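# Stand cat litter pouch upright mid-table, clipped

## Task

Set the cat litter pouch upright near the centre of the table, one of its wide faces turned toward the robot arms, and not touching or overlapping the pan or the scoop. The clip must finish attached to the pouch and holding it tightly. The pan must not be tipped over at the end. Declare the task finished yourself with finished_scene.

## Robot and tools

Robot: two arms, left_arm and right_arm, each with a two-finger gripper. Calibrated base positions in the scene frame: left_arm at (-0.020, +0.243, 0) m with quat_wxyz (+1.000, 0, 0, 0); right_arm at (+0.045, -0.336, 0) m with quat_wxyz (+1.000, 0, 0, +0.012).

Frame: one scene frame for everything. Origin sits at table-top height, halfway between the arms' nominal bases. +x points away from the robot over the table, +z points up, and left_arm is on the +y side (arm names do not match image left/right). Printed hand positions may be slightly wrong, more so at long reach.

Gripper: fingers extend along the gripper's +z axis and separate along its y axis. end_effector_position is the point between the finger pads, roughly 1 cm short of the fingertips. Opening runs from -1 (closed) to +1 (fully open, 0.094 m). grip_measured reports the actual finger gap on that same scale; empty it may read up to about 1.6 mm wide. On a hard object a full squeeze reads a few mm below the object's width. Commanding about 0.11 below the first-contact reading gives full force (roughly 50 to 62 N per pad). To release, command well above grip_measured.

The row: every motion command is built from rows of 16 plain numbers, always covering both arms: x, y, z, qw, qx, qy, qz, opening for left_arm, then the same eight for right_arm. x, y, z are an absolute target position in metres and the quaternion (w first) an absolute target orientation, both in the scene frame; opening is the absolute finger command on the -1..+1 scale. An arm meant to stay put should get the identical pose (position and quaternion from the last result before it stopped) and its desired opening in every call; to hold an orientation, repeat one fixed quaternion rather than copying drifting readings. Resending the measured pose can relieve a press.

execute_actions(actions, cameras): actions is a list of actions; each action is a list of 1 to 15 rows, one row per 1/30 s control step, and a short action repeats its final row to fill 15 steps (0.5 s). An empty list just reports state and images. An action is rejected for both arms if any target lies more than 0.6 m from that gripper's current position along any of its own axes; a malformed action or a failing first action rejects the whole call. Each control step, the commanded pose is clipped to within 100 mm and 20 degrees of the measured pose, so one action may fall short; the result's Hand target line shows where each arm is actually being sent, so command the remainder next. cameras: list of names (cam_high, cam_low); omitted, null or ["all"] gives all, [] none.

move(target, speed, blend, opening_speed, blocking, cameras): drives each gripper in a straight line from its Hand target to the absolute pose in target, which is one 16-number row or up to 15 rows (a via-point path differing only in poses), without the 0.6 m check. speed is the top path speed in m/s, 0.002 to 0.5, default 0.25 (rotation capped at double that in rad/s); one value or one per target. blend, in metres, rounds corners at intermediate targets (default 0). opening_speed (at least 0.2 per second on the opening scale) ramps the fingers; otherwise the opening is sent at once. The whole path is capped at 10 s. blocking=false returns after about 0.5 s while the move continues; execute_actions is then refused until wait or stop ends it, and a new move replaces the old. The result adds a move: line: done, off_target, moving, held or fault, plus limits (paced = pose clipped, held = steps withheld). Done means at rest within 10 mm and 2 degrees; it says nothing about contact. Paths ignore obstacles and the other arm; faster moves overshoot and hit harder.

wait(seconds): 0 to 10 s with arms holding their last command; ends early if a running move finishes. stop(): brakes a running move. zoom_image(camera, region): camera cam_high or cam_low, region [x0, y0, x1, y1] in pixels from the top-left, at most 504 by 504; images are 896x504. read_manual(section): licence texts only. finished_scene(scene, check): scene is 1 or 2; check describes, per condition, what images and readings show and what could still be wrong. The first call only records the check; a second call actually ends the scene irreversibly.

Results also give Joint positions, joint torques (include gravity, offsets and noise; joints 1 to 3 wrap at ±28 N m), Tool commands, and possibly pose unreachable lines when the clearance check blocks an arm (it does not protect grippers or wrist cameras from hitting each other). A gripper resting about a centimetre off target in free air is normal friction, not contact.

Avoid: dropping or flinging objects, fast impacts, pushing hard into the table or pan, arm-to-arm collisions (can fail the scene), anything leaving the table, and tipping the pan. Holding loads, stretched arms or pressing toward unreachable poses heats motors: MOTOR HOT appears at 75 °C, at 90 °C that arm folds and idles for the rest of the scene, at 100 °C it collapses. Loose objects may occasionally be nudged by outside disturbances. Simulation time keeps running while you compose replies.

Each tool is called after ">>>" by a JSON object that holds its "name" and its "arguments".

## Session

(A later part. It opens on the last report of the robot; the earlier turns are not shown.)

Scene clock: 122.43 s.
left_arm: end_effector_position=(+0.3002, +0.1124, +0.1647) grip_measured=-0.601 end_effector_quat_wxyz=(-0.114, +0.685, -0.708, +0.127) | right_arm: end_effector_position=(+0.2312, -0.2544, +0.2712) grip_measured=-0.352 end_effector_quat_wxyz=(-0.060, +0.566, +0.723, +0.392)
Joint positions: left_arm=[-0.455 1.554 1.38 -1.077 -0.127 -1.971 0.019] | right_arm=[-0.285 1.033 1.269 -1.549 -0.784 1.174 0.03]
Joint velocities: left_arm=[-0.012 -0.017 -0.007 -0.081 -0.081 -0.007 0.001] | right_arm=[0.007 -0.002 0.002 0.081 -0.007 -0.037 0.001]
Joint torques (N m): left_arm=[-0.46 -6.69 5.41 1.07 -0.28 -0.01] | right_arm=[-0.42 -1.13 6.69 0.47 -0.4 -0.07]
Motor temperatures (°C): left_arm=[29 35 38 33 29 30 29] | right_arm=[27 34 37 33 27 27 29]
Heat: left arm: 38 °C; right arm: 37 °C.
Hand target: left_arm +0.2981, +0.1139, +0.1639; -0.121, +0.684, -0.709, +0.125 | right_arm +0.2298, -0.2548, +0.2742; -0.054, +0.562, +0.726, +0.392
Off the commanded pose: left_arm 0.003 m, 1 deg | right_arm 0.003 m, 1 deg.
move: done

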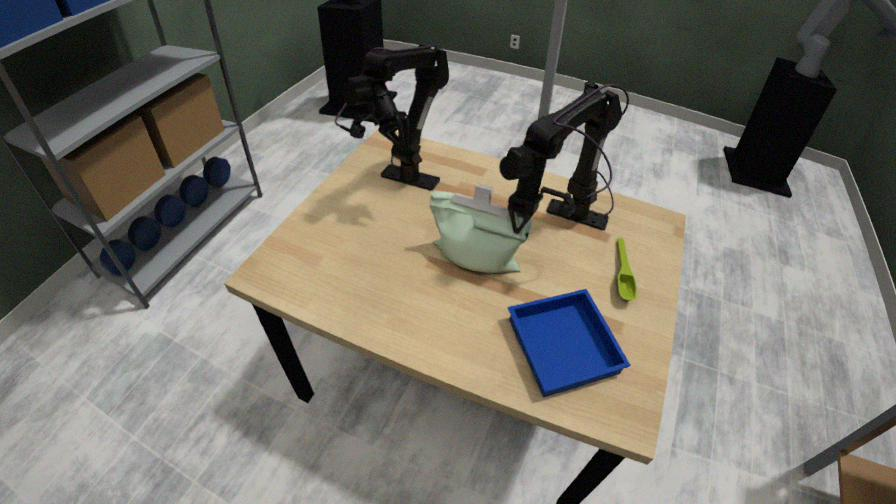

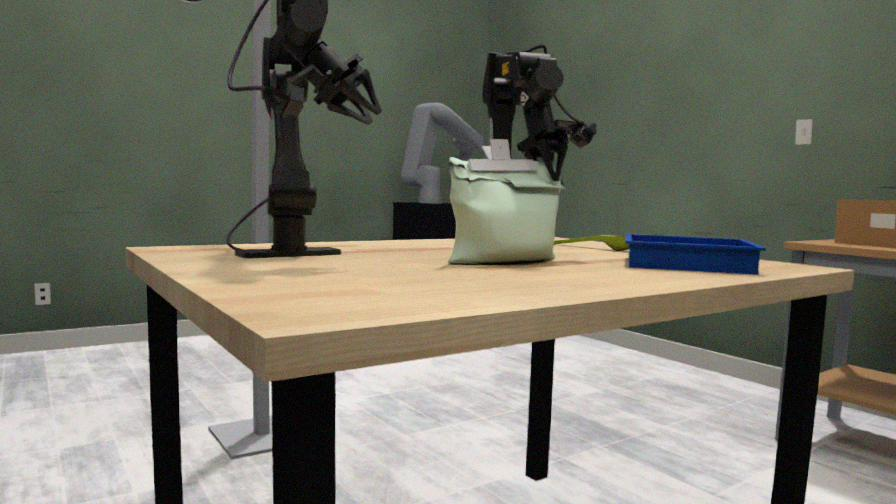

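>>> {"name": "move", "arguments": {"target": [[0.272, 0.115, 0.242, 0.1206, -0.6841, 0.7084, -0.1249, -0.35, 0.2298, -0.2549, 0.2743, -0.054, 0.562, 0.726, 0.392, -0.35], [0.215, 0.160, 0.285, 0.1913, -0.5255, 0.7790, -0.2836, -0.35, 0.2298, -0.2549, 0.2743, -0.054, 0.562, 0.726, 0.392, -0.35]], "speed": [0.08, 0.18], "opening_speed": 0.5}}

>>> {"name": "zoom_image", "arguments": {"camera": "cam_high", "region": [380, 140, 580, 280]}}

>>> {"name": "zoom_image", "arguments": {"camera": "cam_low", "region": [350, 100, 620, 290]}}

Scene clock: 125.83 s.
left_arm: end_effector_position=(+0.2173, +0.1584, +0.2873) grip_measured=-0.351 end_effector_quat_wxyz=(+0.186, -0.526, +0.779, -0.287) | right_arm: end_effector_position=(+0.2312, -0.2544, +0.2712) grip_measured=-0.352 end_effector_quat_wxyz=(-0.060, +0.566, +0.723, +0.392)
Joint positions: left_arm=[-0.298 1.011 1.338 -1.203 0.067 -1.509 0.03] | right_arm=[-0.285 1.033 1.269 -1.549 -0.784 1.174 0.03]
Joint velocities: left_arm=[-0.012 -0.002 0.007 -0.007 0.066 0.022 0.001] | right_arm=[0.012 -0.017 -0.007 -0.066 -0.007 -0.051 -0.001]
Joint torques (N m): left_arm=[0.58 -1.06 5.3 1.72 0.09 0.05] | right_arm=[-0.29 -1.07 6.6 0.5 -0.48 -0.15]
Motor temperatures (°C): left_arm=[29 35 38 33 29 30 29] | right_arm=[27 34 37 33 27 27 28]
Heat: left arm: 38 °C; right arm: 37 °C.
Hand target: left_arm +0.2174, +0.1595, +0.2853; +0.188, -0.523, +0.780, -0.286 | right_arm +0.2298, -0.2548, +0.2743; -0.054, +0.562, +0.726, +0.392
Off the commanded pose: left_arm 0.004 m, 1 deg | right_arm 0.003 m, 1 deg.
move: done

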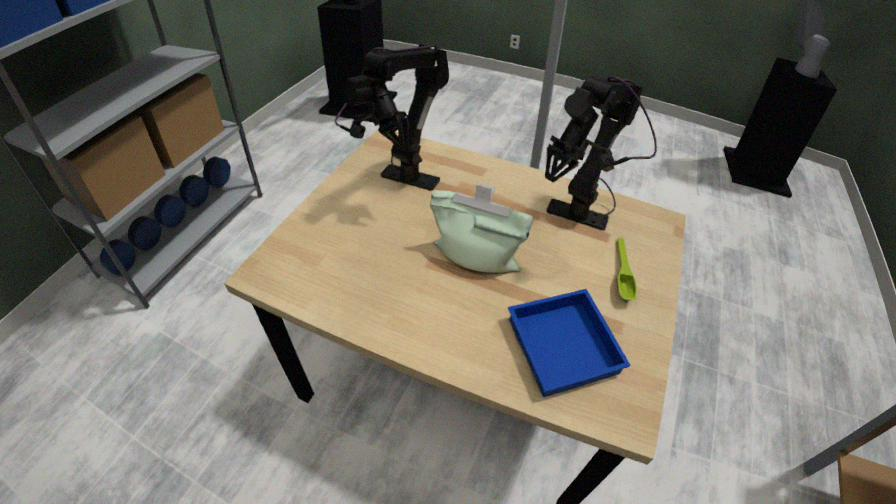

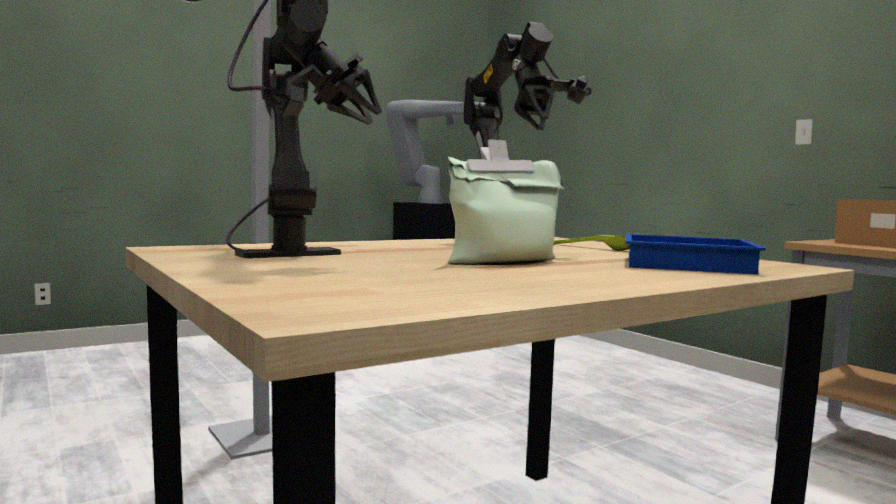

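Scaled by 2.520.

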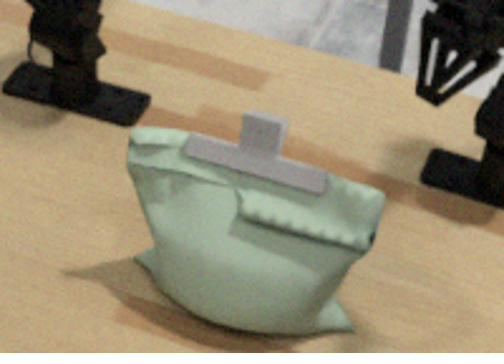

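Scaled by 1.867.

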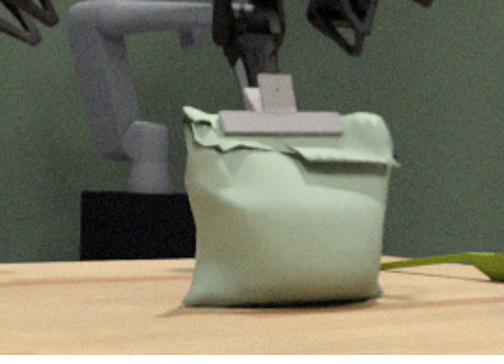

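>>> {"name": "execute_actions", "arguments": {"actions": []}}

>>> {"name": "zoom_image", "arguments": {"camera": "cam_high", "region": [380, 140, 680, 400]}}

>>> {"name": "zoom_image", "arguments": {"camera": "cam_low", "region": [400, 120, 620, 290]}}

Scene clock: 126.20 s.
left_arm: end_effector_position=(+0.2174, +0.1583, +0.2873) grip_measured=-0.351 end_effector_quat_wxyz=(+0.186, -0.525, +0.779, -0.287) | right_arm: end_effector_position=(+0.2312, -0.2544, +0.2712) grip_measured=-0.352 end_effector_quat_wxyz=(-0.060, +0.566, +0.723, +0.392)
Joint positions: left_arm=[-0.298 1.011 1.338 -1.202 0.068 -1.508 0.03] | right_arm=[-0.285 1.033 1.269 -1.549 -0.784 1.174 0.03]
Joint velocities: left_arm=[0.012 0.027 0.007 -0.037 -0.037 0.051 0] | right_arm=[0.002 -0.027 -0.007 -0.066 -0.022 0.037 0.001]
Joint torques (N m): left_arm=[0.46 -1.06 5.23 1.62 0.04 0.13] | right_arm=[-0.14 -1.13 6.5 0.49 -0.43 -0.1]
Motor temperatures (°C): left_arm=[29 35 38 33 29 30 29] | right_arm=[27 34 37 33 27 27 28]
Heat: left arm: 38 °C; right arm: 37 °C.
Hand target: left_arm +0.2175, +0.1595, +0.2853; +0.188, -0.523, +0.780, -0.286 | right_arm +0.2298, -0.2548, +0.2743; -0.054, +0.562, +0.726, +0.392
Tool commands: left_gripper/opening=-0.35 right_gripper/opening=-0.35
Off the commanded pose: left_arm 0.004 m, 1 deg | right_arm 0.003 m, 1 deg.

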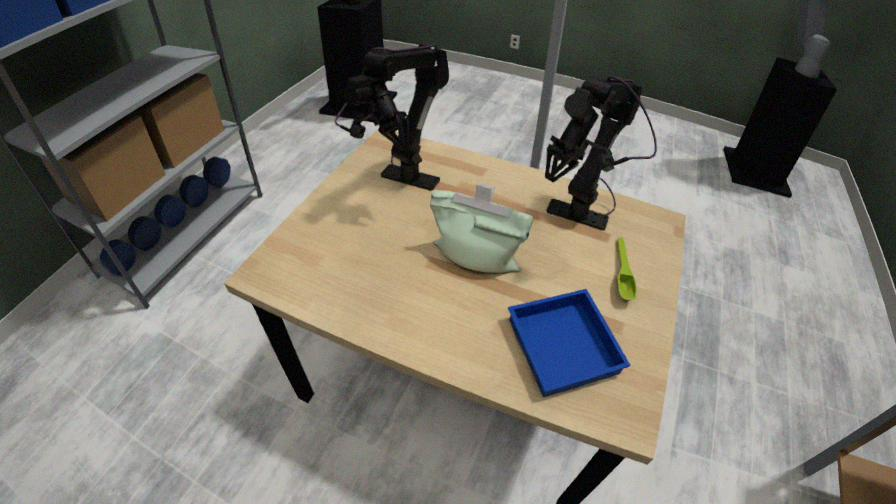

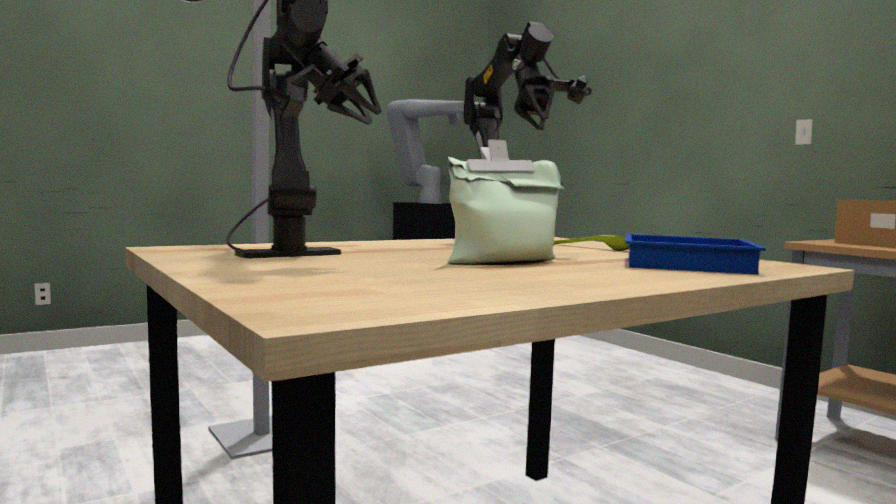

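Scaled by 1.680.

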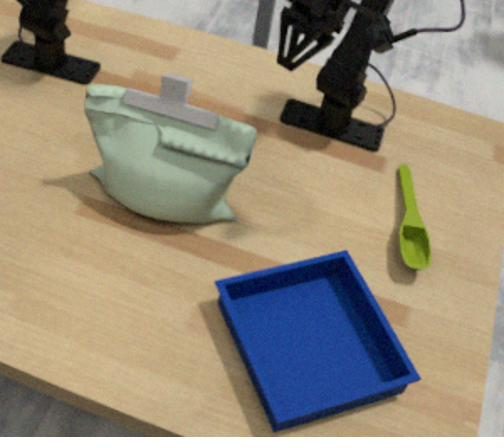

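Scaled by 2.291.

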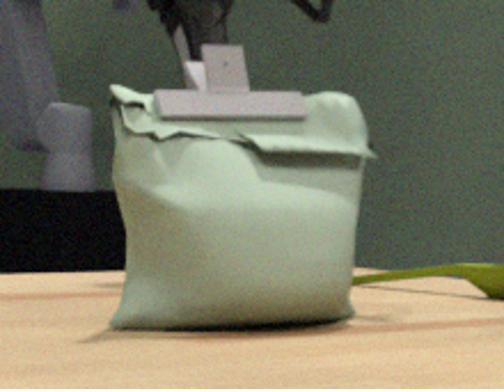

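>>> {"name": "finished_scene", "arguments": {"scene": 2, "check": "Pouch standing: the latest cam_high and cam_low pictures show it upright on its base, both base corners at table level (z about 0.005), and nothing touches it: both grippers are open and over 6 cm away from it. It did not change between the last two looks. The pictures cannot show a slow creep or how a later brief push would affect it, but the base is broad and bulging and the header sits over the base. Middle of the table: the base corners are at about (0.30,-0.12) and (0.30,0.15), so its centre is about (0.295,0.01) against the table middle (0.27,0.0). Broad side toward the arms: the base and header run along y, so the broad faces look along x, one of them toward the arms. Clear of pan and scoop: the gap to the pan's nearest edge is about 0.15 m, and to the scoop over 0.2 m. Clip: the bar sits along the top header with film between its jaws, the handle stands up, and it kept its place through the lift; it was never touched by the grippers. The pictures cannot measure its grip force, but it carried its own weight through all motion. Pan: flat and upright at its start place, untouched. Scoop lies on the table, well inside the edge."}}

This call ended nothing. Check each condition that your pictures could not show: look closer or test it, and mend what is not met. Then call finished_scene again.

>>> {"name": "zoom_image", "arguments": {"camera": "cam_low", "region": [440, 130, 570, 200]}}

>>> {"name": "zoom_image", "arguments": {"camera": "cam_high", "region": [420, 175, 540, 280]}}

Scaled by 3.877.

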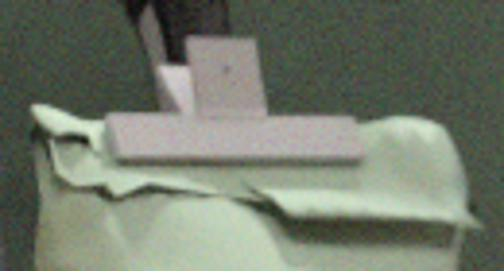

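Scaled by 4.200.

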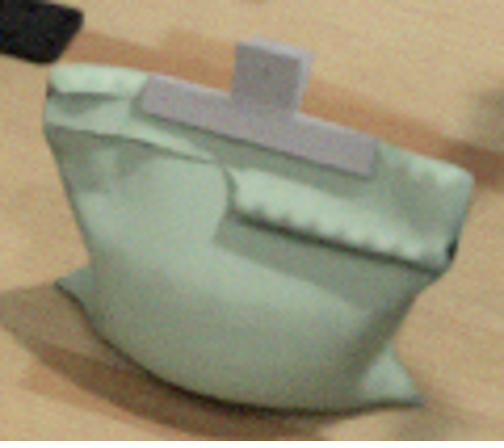

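>>> {"name": "finished_scene", "arguments": {"scene": 2, "check": "Looked closer at both zoomed views: the clip's bar lies flat over the folded header with film continuing past both ends and below it, both jaws and both handle halves are where they were before the lift, and the clip stayed put while the pouch was dragged, lifted and set down, so it is gripping. The pouch stands free on its base, upright, with no gripper in contact, unchanged since release. Base corners about (0.30,-0.12) and (0.30,0.15): centre close to the table middle, broad faces looking along x, toward the arms. Pan flat and untouched, about 0.15 m away; scoop flat on the table, over 0.2 m away. What pictures cannot show is the exact grip force and reaction to a later push; the grip was proven by motion without slip."}}

The scene is finished: the task was done.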